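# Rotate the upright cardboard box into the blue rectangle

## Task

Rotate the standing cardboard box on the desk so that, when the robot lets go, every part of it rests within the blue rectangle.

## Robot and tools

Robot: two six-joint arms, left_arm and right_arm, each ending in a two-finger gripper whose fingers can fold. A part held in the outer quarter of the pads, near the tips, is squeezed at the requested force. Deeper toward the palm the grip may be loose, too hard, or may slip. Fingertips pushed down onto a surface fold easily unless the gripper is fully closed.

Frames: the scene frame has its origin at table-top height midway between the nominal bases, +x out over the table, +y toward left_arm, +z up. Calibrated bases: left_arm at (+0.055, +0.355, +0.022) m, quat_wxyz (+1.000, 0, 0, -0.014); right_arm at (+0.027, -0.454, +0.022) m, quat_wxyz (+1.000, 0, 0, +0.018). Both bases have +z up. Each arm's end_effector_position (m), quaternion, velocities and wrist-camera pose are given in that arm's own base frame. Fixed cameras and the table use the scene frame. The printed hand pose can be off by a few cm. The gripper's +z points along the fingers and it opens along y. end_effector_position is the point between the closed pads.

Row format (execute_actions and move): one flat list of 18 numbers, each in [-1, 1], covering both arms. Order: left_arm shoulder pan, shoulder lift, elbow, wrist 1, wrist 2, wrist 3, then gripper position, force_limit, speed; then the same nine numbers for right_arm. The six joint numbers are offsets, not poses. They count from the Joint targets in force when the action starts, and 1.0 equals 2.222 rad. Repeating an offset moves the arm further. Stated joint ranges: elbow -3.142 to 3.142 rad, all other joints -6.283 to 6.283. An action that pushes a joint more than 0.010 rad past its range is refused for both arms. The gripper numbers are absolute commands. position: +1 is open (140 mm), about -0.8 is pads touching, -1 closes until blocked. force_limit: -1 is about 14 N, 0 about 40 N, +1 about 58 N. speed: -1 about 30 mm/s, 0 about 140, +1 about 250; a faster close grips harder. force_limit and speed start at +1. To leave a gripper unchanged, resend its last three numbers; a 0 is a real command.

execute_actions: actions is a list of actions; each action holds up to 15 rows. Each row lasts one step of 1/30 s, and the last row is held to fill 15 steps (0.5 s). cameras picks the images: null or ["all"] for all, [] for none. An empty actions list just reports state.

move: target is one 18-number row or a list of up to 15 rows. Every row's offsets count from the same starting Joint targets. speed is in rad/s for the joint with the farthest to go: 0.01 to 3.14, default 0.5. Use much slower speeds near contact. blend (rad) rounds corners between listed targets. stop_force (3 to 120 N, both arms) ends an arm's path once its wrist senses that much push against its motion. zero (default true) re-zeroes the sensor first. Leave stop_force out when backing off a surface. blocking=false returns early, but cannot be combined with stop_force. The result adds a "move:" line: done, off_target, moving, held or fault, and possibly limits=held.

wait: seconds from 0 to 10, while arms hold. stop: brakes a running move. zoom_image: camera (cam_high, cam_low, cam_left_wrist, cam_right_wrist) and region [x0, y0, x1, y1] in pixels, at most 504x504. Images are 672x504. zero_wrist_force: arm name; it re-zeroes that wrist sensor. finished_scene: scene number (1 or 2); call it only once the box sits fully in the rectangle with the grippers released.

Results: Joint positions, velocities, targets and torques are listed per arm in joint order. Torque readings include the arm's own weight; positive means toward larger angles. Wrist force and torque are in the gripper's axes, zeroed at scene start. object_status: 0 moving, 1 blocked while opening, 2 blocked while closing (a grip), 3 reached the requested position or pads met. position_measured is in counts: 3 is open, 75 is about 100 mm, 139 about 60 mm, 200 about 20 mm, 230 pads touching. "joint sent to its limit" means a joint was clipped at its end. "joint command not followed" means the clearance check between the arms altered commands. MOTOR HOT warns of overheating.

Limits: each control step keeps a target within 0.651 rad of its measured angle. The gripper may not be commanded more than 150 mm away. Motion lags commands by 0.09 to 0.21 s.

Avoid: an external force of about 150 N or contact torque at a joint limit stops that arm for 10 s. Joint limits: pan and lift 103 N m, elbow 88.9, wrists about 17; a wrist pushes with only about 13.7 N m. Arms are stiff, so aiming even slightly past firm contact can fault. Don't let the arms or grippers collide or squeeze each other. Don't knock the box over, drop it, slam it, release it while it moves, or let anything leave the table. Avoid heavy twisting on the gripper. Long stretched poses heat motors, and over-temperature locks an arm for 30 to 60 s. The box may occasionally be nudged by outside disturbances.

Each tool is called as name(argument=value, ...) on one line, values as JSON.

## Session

execute_actions(actions=[])

Scene clock: 0.00 s.
left_arm: end_effector_position=(+0.0406, +0.3045, +0.2759) position_measured=3 object_status=3 end_effector_quat_wxyz=(-0.219, -0.577, +0.734, -0.285) | right_arm: end_effector_position=(+0.3584, +0.1934, +0.1342) position_measured=3 object_status=3 end_effector_quat_wxyz=(-0.123, +0.656, +0.726, +0.164)
Joint positions: left_arm=[1.234 -1.502 1.541 -0.905 -1.801 -0.013] | right_arm=[-0.19 -1.901 2.269 -1.895 -1.159 1.271]
Joint velocities: within noise
Joint torques (N m): no reading
Wrist force (N): no reading
Wrist torque (N m): no reading
Wrist force, peak (N): no reading
Joint targets: left_arm=[1.234 -1.502 1.541 -0.905 -1.801 -0.013] | right_arm=[-0.190 -1.901 2.269 -1.895 -1.159 1.271]
Tool commands: left_gripper/position=+1.0 left_gripper/force_limit=+1.0 left_gripper/speed=+1.0 right_gripper/position=+1.0 right_gripper/force_limit=+1.0 right_gripper/speed=+1.0

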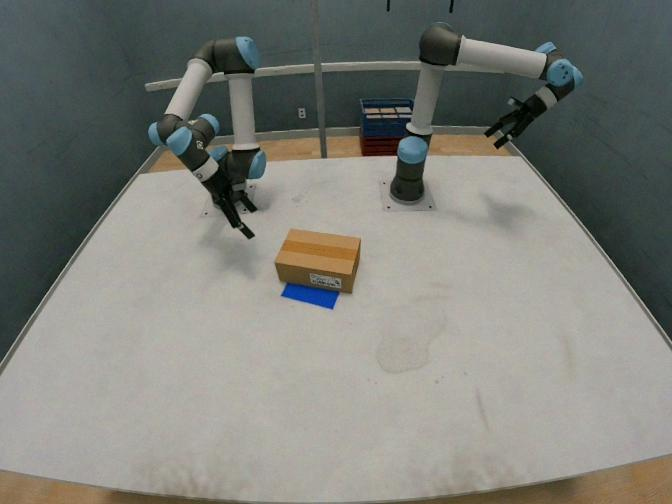

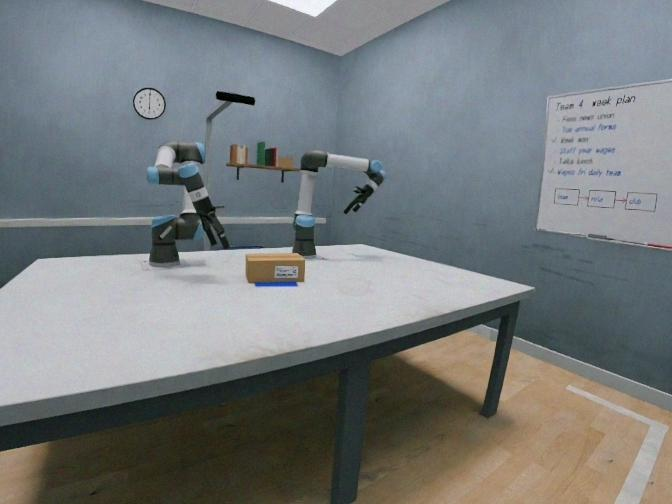

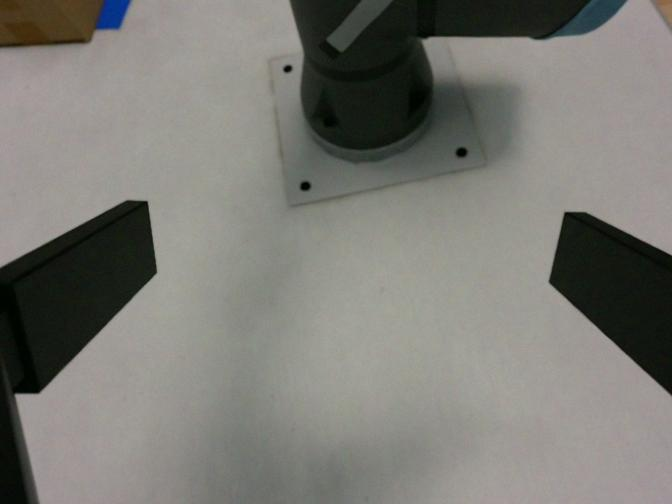

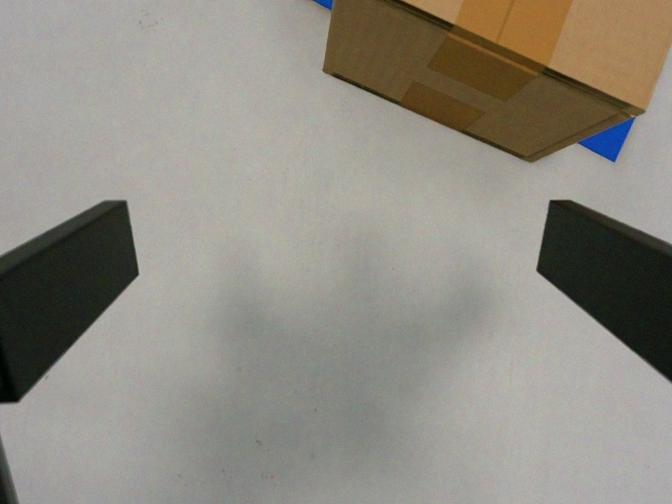

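move(target=[0,0,0,0,0,0,1,1,1,0.3640,0.2619,-0.5893,0.3077,-0.1853,-0.5720,1,1,1], speed=1.0, cameras=["cam_high","cam_right_wrist"])

zoom_image(camera="cam_right_wrist", region=[130, 60, 450, 380])

Scene clock: 11.47 s.
left_arm: end_effector_position=(+0.0406, +0.3045, +0.2759) position_measured=3 object_status=3 end_effector_quat_wxyz=(-0.219, -0.577, +0.734, -0.285) | right_arm: end_effector_position=(+0.3895, +0.4405, +0.4009) position_measured=3 object_status=3 end_effector_quat_wxyz=(+0.000, -0.304, +0.953, +0.000)
Joint positions: left_arm=[1.234 -1.502 1.541 -0.905 -1.801 -0.013] | right_arm=[0.618 -1.319 0.96 -1.212 -1.571 0]
Joint velocities: within noise
Joint torques (N m): left_arm=[0.2 -26.24 -27.63 -0.9 0.15 -0.79] | right_arm=[12.78 -20.68 -39.7 0.09 -0.99 -2.06]
Wrist force (N): left_arm=[0.2 -0.3 0.0] | right_arm=[-0.5 -1.1 -0.4]
Wrist torque (N m): left_arm=[-0.06 -0.04 0.00] | right_arm=[-0.24 -0.01 0.00]
Wrist force, peak (N): left_arm=[0.4 -0.4 -0.1] | right_arm=[-5.6 -0.1 -1.2]
Joint targets: left_arm=[1.234 -1.502 1.541 -0.905 -1.801 -0.013] | right_arm=[0.618 -1.319 0.960 -1.212 -1.571 0.000]
move: done
Images, in order (width x height): cam_high 672x504, cam_right_wrist 672x504.

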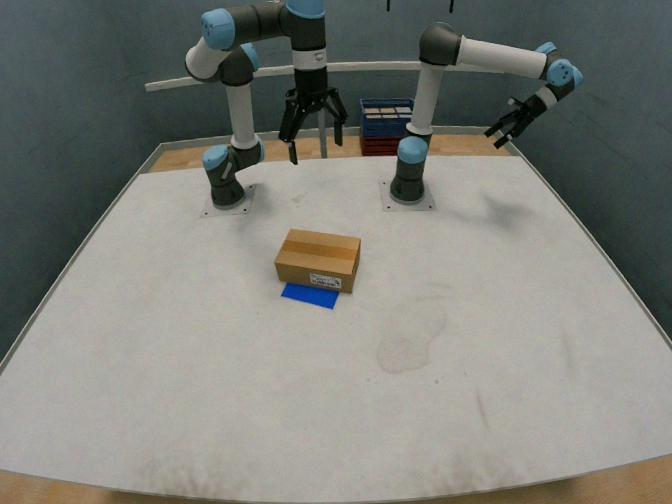

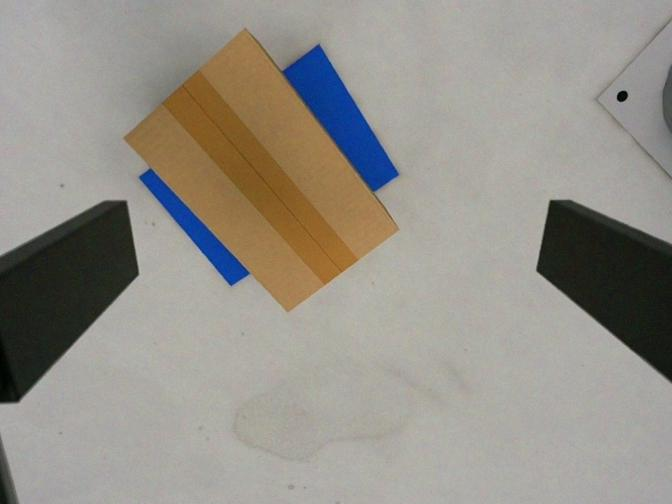

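Scaled by 1.575 from the camera's 672x504 image, which has a finer 960x720 frame.

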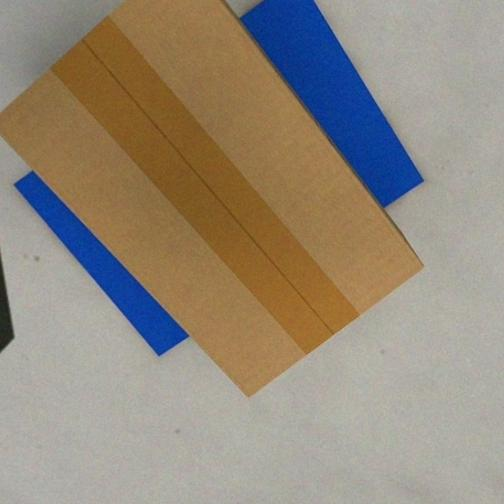

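move(target=[-0.8730,0.1432,-0.0612,-0.3992,0.1036,1.0,-1,-1,0,-0.0380,-0.1400,0.4378,-0.2978,0,0.3674,-1,-1,0], speed=1.0)

move(target=[[0,0,0,0,0,0.2002,-1,-1,0,0,0,0,0,0,0,-1,-1,0],[0,0.0434,0.0791,-0.1225,0,0.2002,-1,-1,0,0,0.0623,0.0880,-0.1503,0,0,-1,-1,0]], speed=[0.6,0.3], stop_force=25)

Scene clock: 107.80 s.
left_arm: end_effector_position=(+0.5757, -0.3153, +0.1588) position_measured=233 object_status=3 end_effector_quat_wxyz=(+0.000, +0.994, +0.114, +0.000) end_effector_velocity=(-0.001, -0.004, +0.000) end_effector_angular_velocity=(-0.001, -0.001, -0.008) | right_arm: end_effector_position=(+0.3187, +0.3432, +0.1589) position_measured=233 object_status=3 end_effector_quat_wxyz=(+0.000, +0.141, +0.990, +0.000)
Joint positions: left_arm=[-0.705 -1.183 1.405 -1.791 -1.571 2.208] | right_arm=[0.534 -1.63 1.932 -1.873 -1.571 0.816]
Joint velocities: left_arm=[-0.005 0.001 0 -0.002 0 0.002] | right_arm=[within noise]
Joint torques (N m): left_arm=[-4.27 -24.06 -44.5 -5.9 1.51 2.16] | right_arm=[-12.64 -37.03 -10.31 -6.74 0.8 1.75]
Wrist force (N): left_arm=[0.3 0.2 0.5] | right_arm=[-0.6 -1.1 -0.7]
Wrist torque (N m): left_arm=[0.05 -0.17 -0.14] | right_arm=[-0.25 -0.01 0.04]
Wrist force, peak (N): left_arm=[-9.3 12.1 0.3] | right_arm=[-0.5 -2.3 -0.8]
Joint targets: left_arm=[-0.706 -1.183 1.405 -1.792 -1.571 2.209] | right_arm=[0.534 -1.630 1.933 -1.873 -1.571 0.816]
move: done

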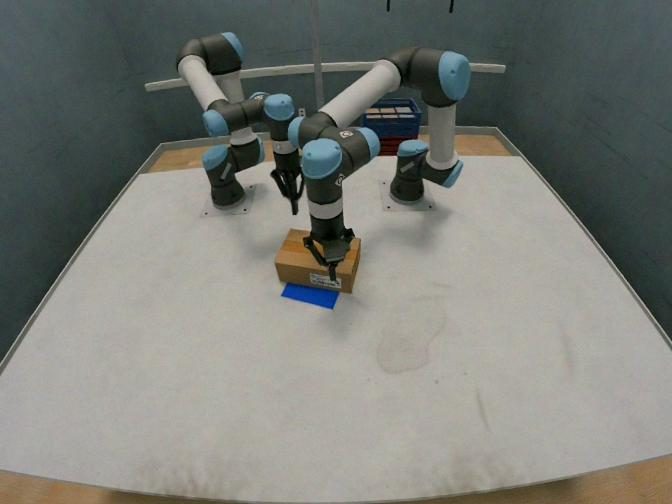

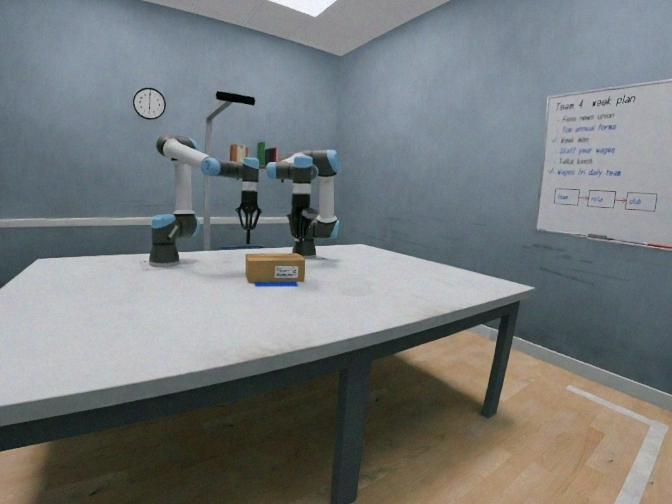

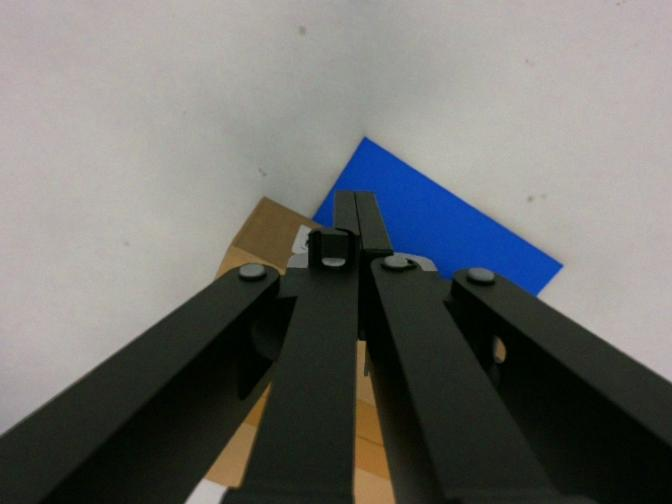

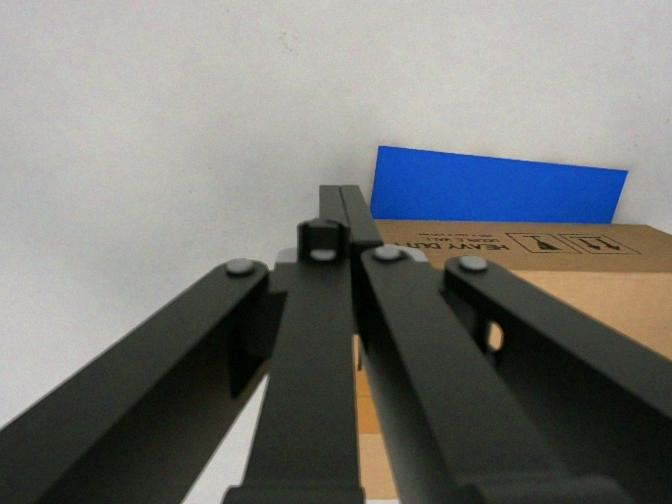

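Scene clock: 111.00 s.
left_arm: end_effector_position=(+0.5756, -0.3154, +0.0418) position_measured=233 object_status=3 end_effector_quat_wxyz=(+0.000, +0.994, -0.109, +0.000) | right_arm: end_effector_position=(+0.3185, +0.3431, +0.0420) position_measured=233 object_status=3 end_effector_quat_wxyz=(+0.000, +0.141, +0.990, +0.000)
Joint positions: left_arm=[-0.706 -1.087 1.58 -2.064 -1.571 2.654] | right_arm=[0.534 -1.492 2.128 -2.207 -1.571 0.816]
Joint velocities: within noise
Joint torques (N m): left_arm=[-3.95 -26.84 -7.09 -5.71 1.28 1.96] | right_arm=[-11.94 -11.7 -9.74 -6.68 0.75 1.68]
Wrist force (N): left_arm=[0.0 0.3 0.6] | right_arm=[-1.0 -0.6 -0.6]
Wrist torque (N m): left_arm=[0.06 -0.11 -0.10] | right_arm=[-0.14 0.06 0.01]
Wrist force, peak (N): left_arm=[-0.3 0.1 1.5] | right_arm=[-0.7 -1.1 -2.3]
Joint targets: left_arm=[-0.706 -1.087 1.580 -2.064 -1.571 2.654] | right_arm=[0.534 -1.492 2.128 -2.207 -1.571 0.816]
move: done

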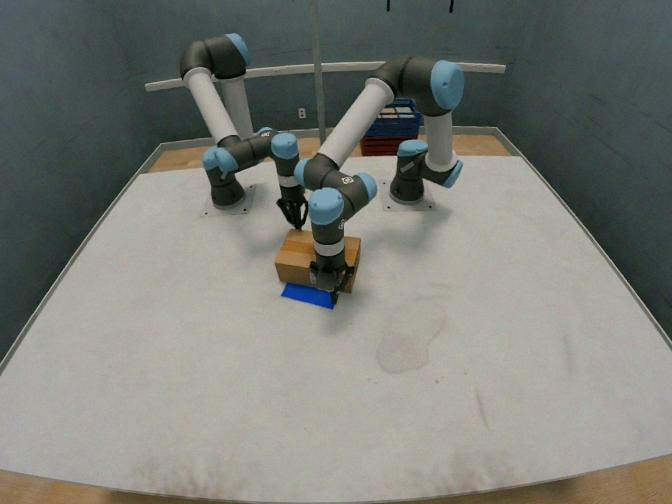

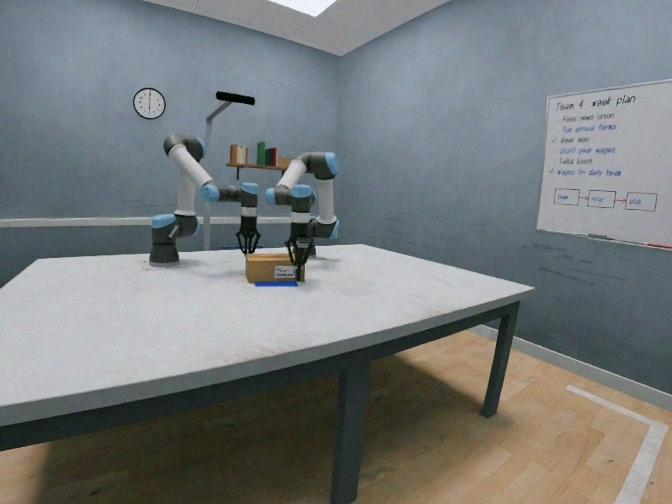

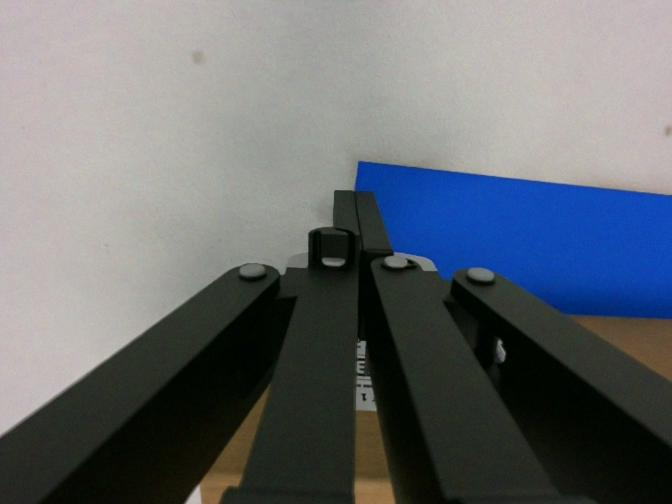

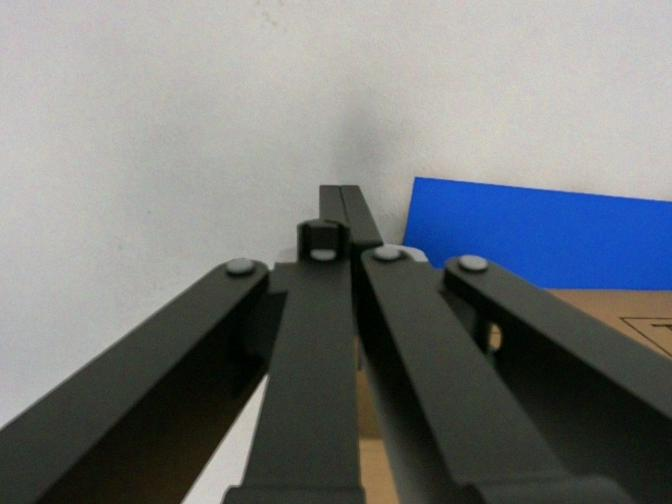

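move(target=[[-0.0002,-0.0247,0.0383,-0.0135,0,-0.0002,-1,-1,0,-0.0156,0.0275,-0.0315,0.0040,0,-0.0156,-1,-1,0],[0.0043,-0.0686,0.1027,-0.0341,0,-0.1614,-1,-1,0,-0.0612,0.0255,-0.0290,0.0036,0,-0.2270,-1,-1,0],[-0.0059,-0.1154,0.1664,-0.0510,0,-0.3365,-1,-1,0,-0.0963,0.0458,-0.0536,0.0079,0,-0.4270,-1,-1,0],[-0.0351,-0.1625,0.2243,-0.0617,0,-0.5386,-1,-1,0,-0.1158,0.0842,-0.1032,0.0190,0,-0.6193,-1,-1,0]], speed=[0.06,0.25,0.25,0.25], blend=[0.02,0.05,0.05,0], stop_force=40)

Scene clock: 177.43 s.
left_arm: end_effector_position=(+0.4257, -0.2362, +0.0418) position_measured=233 object_status=3 end_effector_quat_wxyz=(+0.000, +0.900, +0.435, +0.000) | right_arm: end_effector_position=(+0.4798, +0.2747, +0.0419) position_measured=233 object_status=3 end_effector_quat_wxyz=(+0.000, -0.406, +0.914, +0.000)
Joint positions: left_arm=[-0.784 -1.448 2.079 -2.201 -1.571 1.457] | right_arm=[0.277 -1.305 1.899 -2.165 -1.571 -0.56]
Joint velocities: within noise
Joint torques (N m): left_arm=[-7.13 -40.08 -6.28 -5.46 0.46 -2.14] | right_arm=[-11.95 -18.2 -35.53 -0.22 -0.58 -2.02]
Wrist force (N): left_arm=[1.1 0.4 0.7] | right_arm=[0.2 -0.9 0.1]
Wrist torque (N m): left_arm=[0.07 -0.27 -0.12] | right_arm=[-0.24 -0.09 0.00]
Wrist force, peak (N): left_arm=[1.6 -0.2 0.9] | right_arm=[0.6 -1.9 -0.3]
Joint targets: left_arm=[-0.784 -1.448 2.079 -2.201 -1.571 1.457] | right_arm=[0.277 -1.305 1.899 -2.165 -1.571 -0.560]
move: done

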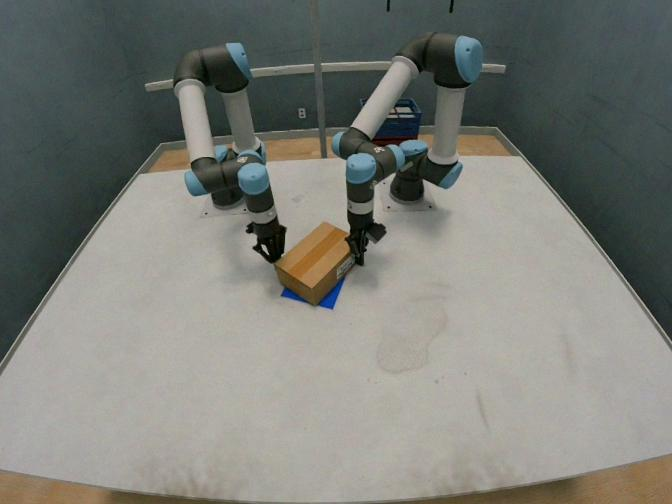

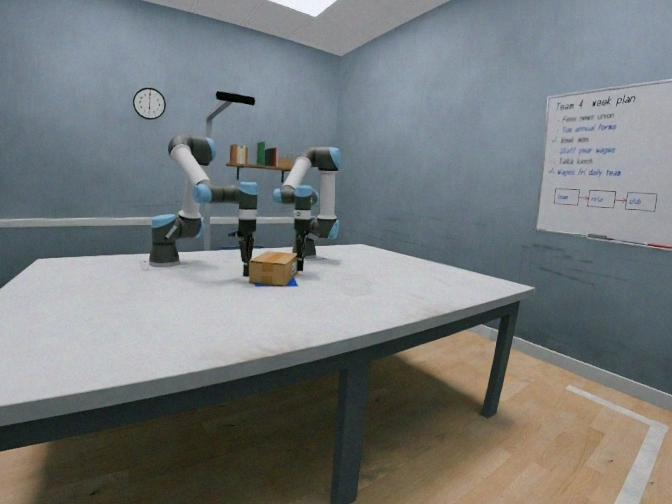

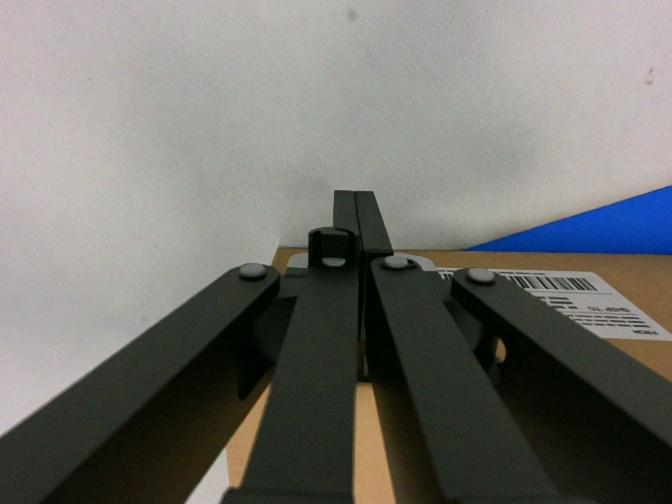

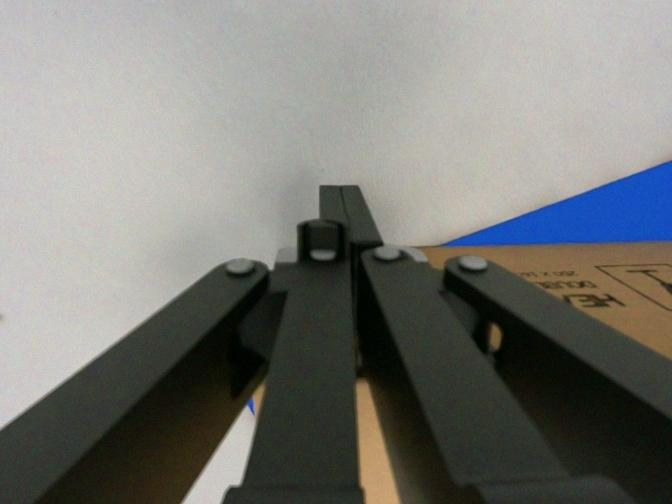

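move(target=[-0.0430,-0.0332,0.0371,-0.0038,0,-0.2025,-1,-1,0,-0.0017,0.0432,-0.0607,0.0175,0,-0.1612,-1,-1,0], speed=0.22, stop_force=40)

zoom_image(camera="cam_high", region=[250, 205, 370, 315])

Scene clock: 194.27 s.
left_arm: end_effector_position=(+0.3800, -0.2500, +0.0417) position_measured=233 object_status=3 end_effector_quat_wxyz=(+0.000, +0.809, +0.587, +0.000) | right_arm: end_effector_position=(+0.5262, +0.2856, +0.0421) position_measured=233 object_status=3 end_effector_quat_wxyz=(+0.000, -0.561, +0.828, +0.000)
Joint positions: left_arm=[-0.879 -1.522 2.161 -2.209 -1.571 1.007] | right_arm=[0.273 -1.209 1.764 -2.126 -1.571 -0.918]
Joint velocities: within noise
Joint torques (N m): left_arm=[-6.22 -36.36 -5.95 -5.82 0 -2.25] | right_arm=[-12.32 -22.19 -36.64 -0.05 -0.31 -1.94]
Wrist force (N): left_arm=[0.2 0.6 0.1] | right_arm=[0.4 -0.6 -0.2]
Wrist torque (N m): left_arm=[0.10 -0.09 -0.10] | right_arm=[-0.20 -0.12 -0.01]
Wrist force, peak (N): left_arm=[1.9 0.0 0.8] | right_arm=[1.0 -1.7 -0.4]
Joint targets: left_arm=[-0.879 -1.522 2.161 -2.209 -1.571 1.007] | right_arm=[0.273 -1.209 1.764 -2.126 -1.571 -0.918]
move: done

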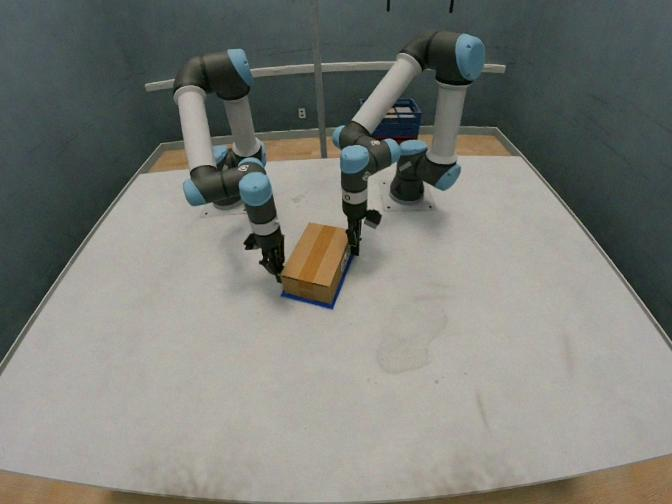

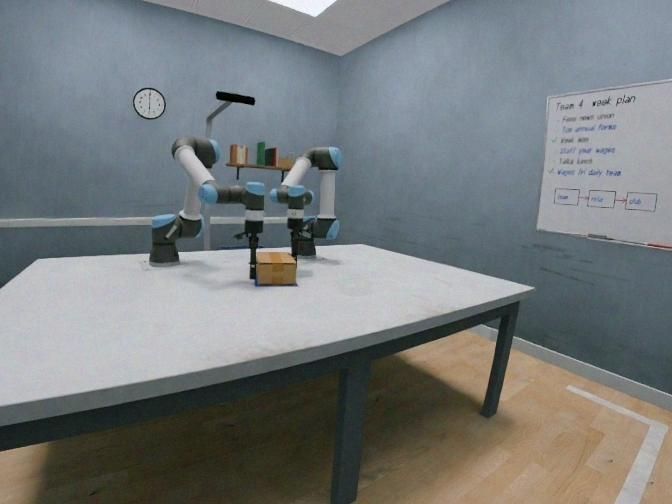

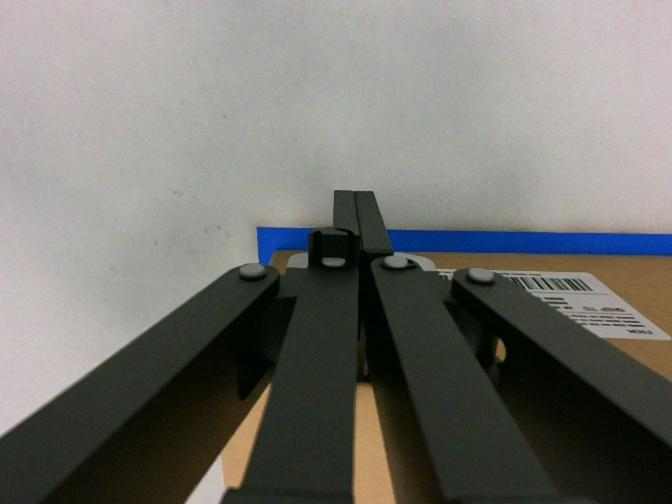

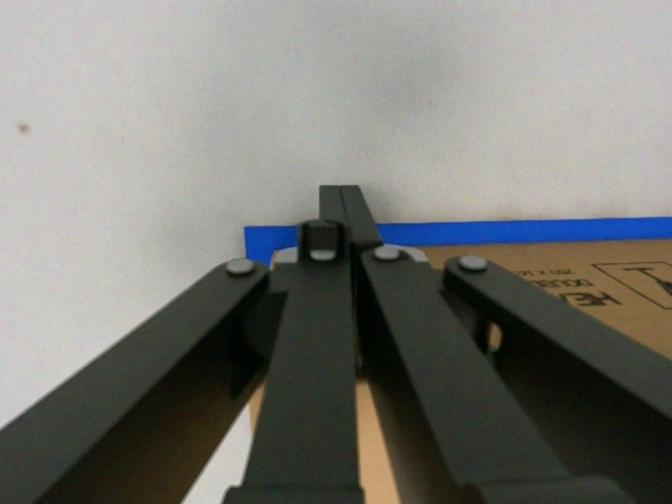

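Scaled by 4.200 from the camera's 672x504 image, which has a finer 960x720 frame.

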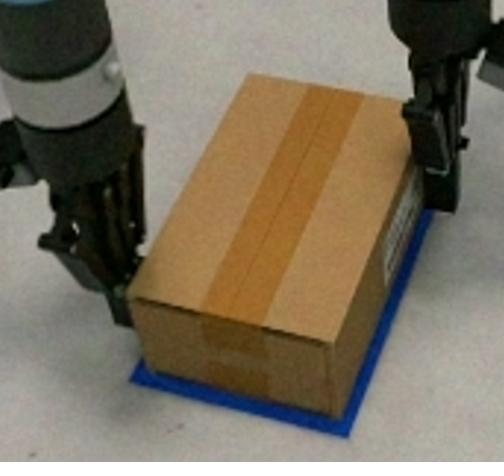

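move(target=[[0.0269,-0.0072,0.0076,-0.0004,0,0.0269,-1,-1,0,-0.0192,-0.0207,0.0298,-0.0090,0,-0.0191,-1,-1,0],[0.0269,-0.0892,-0.1752,0.2644,0,0.0269,-1,-1,0,-0.0192,-0.0892,-0.1386,0.2278,0,-0.0191,-1,-1,0]], speed=[0.06,0.4])

zoom_image(camera="cam_high", region=[250, 205, 370, 315])

Scene clock: 210.60 s.
left_arm: end_effector_position=(+0.3895, -0.2218, +0.2511) position_measured=233 object_status=3 end_effector_quat_wxyz=(+0.000, +0.809, +0.587, +0.000) | right_arm: end_effector_position=(+0.5157, +0.2577, +0.2513) position_measured=233 object_status=3 end_effector_quat_wxyz=(+0.000, -0.561, +0.828, +0.000)
Joint positions: left_arm=[-0.819 -1.72 1.772 -1.622 -1.571 1.067] | right_arm=[0.23 -1.407 1.456 -1.62 -1.571 -0.96]
Joint velocities: within noise
Joint torques (N m): left_arm=[6.87 -30.56 -45.89 -0.93 1.3 1.92] | right_arm=[-12.07 -52 -42.12 0.18 0.77 -1.86]
Wrist force (N): left_arm=[-0.3 0.6 0.5] | right_arm=[-0.4 -1.0 -0.6]
Wrist torque (N m): left_arm=[0.15 -0.09 -0.12] | right_arm=[-0.22 -0.10 0.01]
Wrist force, peak (N): left_arm=[-1.9 -0.1 0.3] | right_arm=[-0.6 -0.6 -1.5]
Joint targets: left_arm=[-0.819 -1.720 1.772 -1.622 -1.571 1.067] | right_arm=[0.230 -1.407 1.456 -1.620 -1.571 -0.960]
move: done

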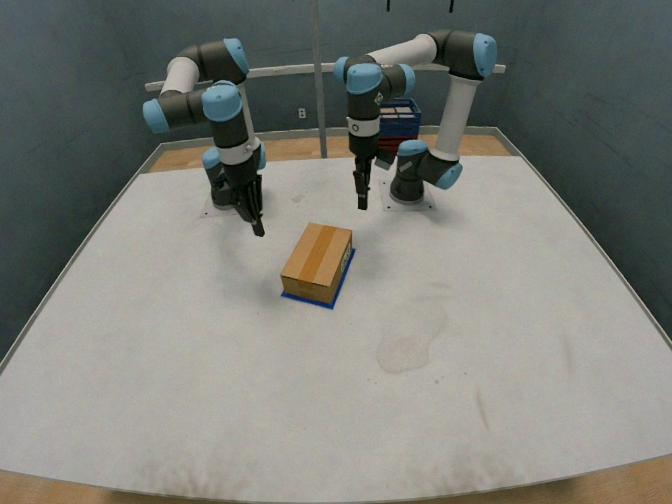

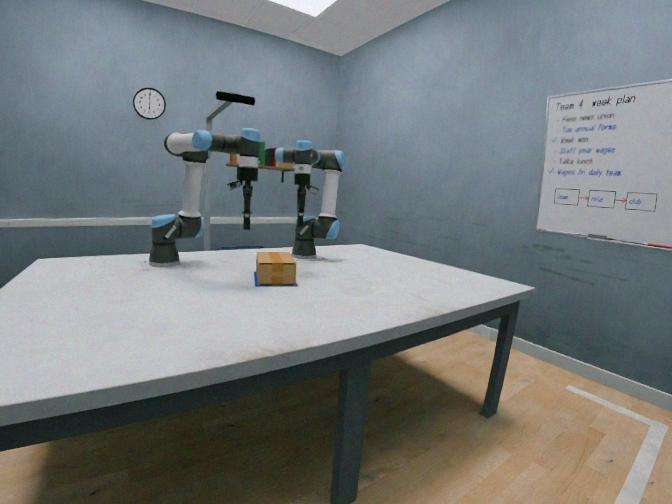

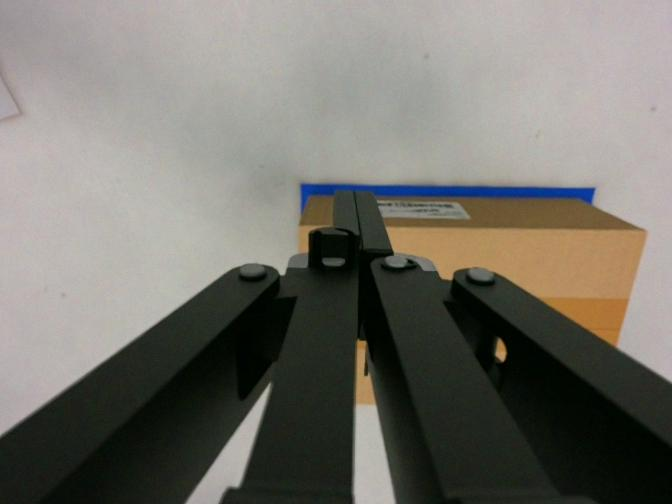

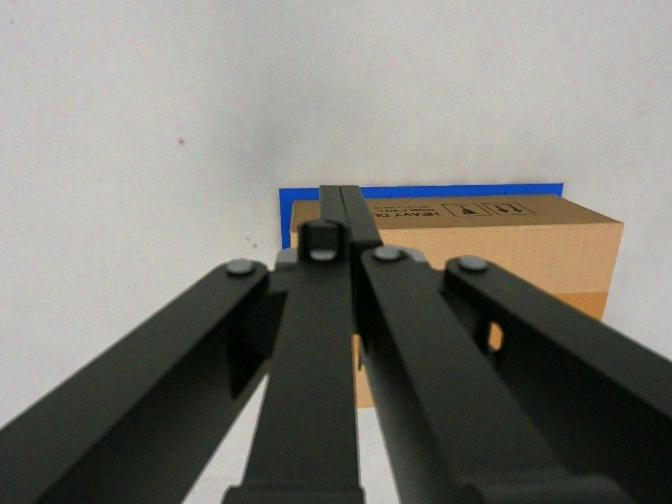

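Scaled by 4.200 from the camera's 672x504 image, which has a finer 960x720 frame.

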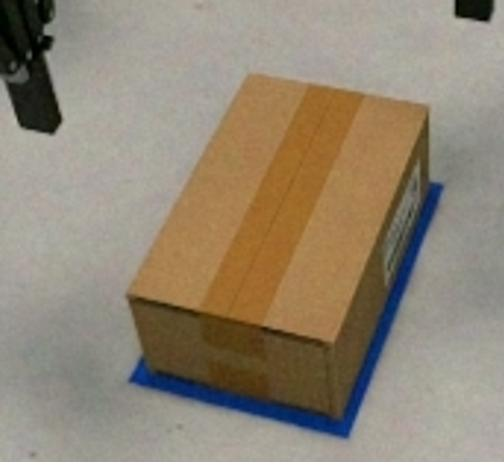

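zoom_image(camera="cam_left_wrist", region=[285, 165, 385, 240])

zoom_image(camera="cam_left_wrist", region=[560, 165, 660, 240])

zoom_image(camera="cam_right_wrist", region=[530, 165, 630, 240])

zoom_image(camera="cam_right_wrist", region=[265, 170, 365, 245])

Scaled by 5.040 from the camera's 672x504 image, which has a finer 960x720 frame.

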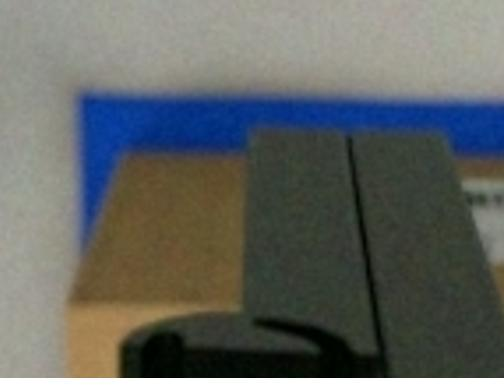

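Scaled by 5.040 from the camera's 672x504 image, which has a finer 960x720 frame.

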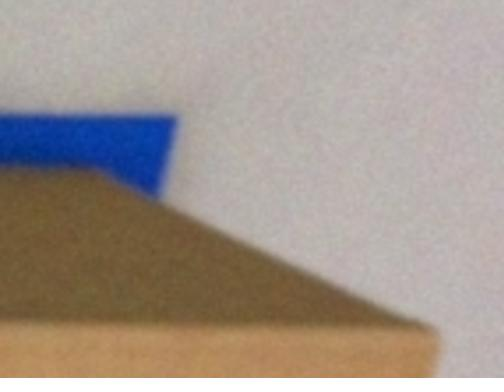

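Scaled by 5.040 from the camera's 672x504 image, which has a finer 960x720 frame.

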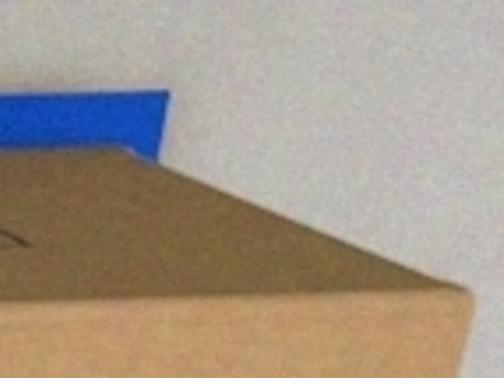

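Scaled by 5.040 from the camera's 672x504 image, which has a finer 960x720 frame.

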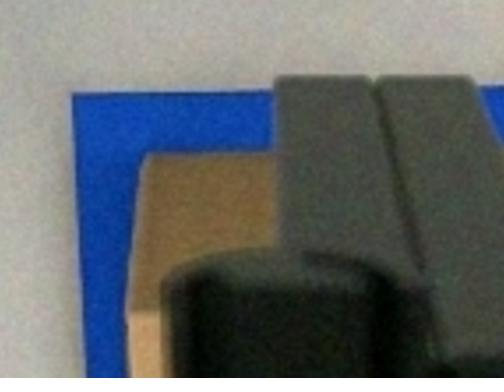

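finished_scene(scene=2)

The scene is finished: the task was done.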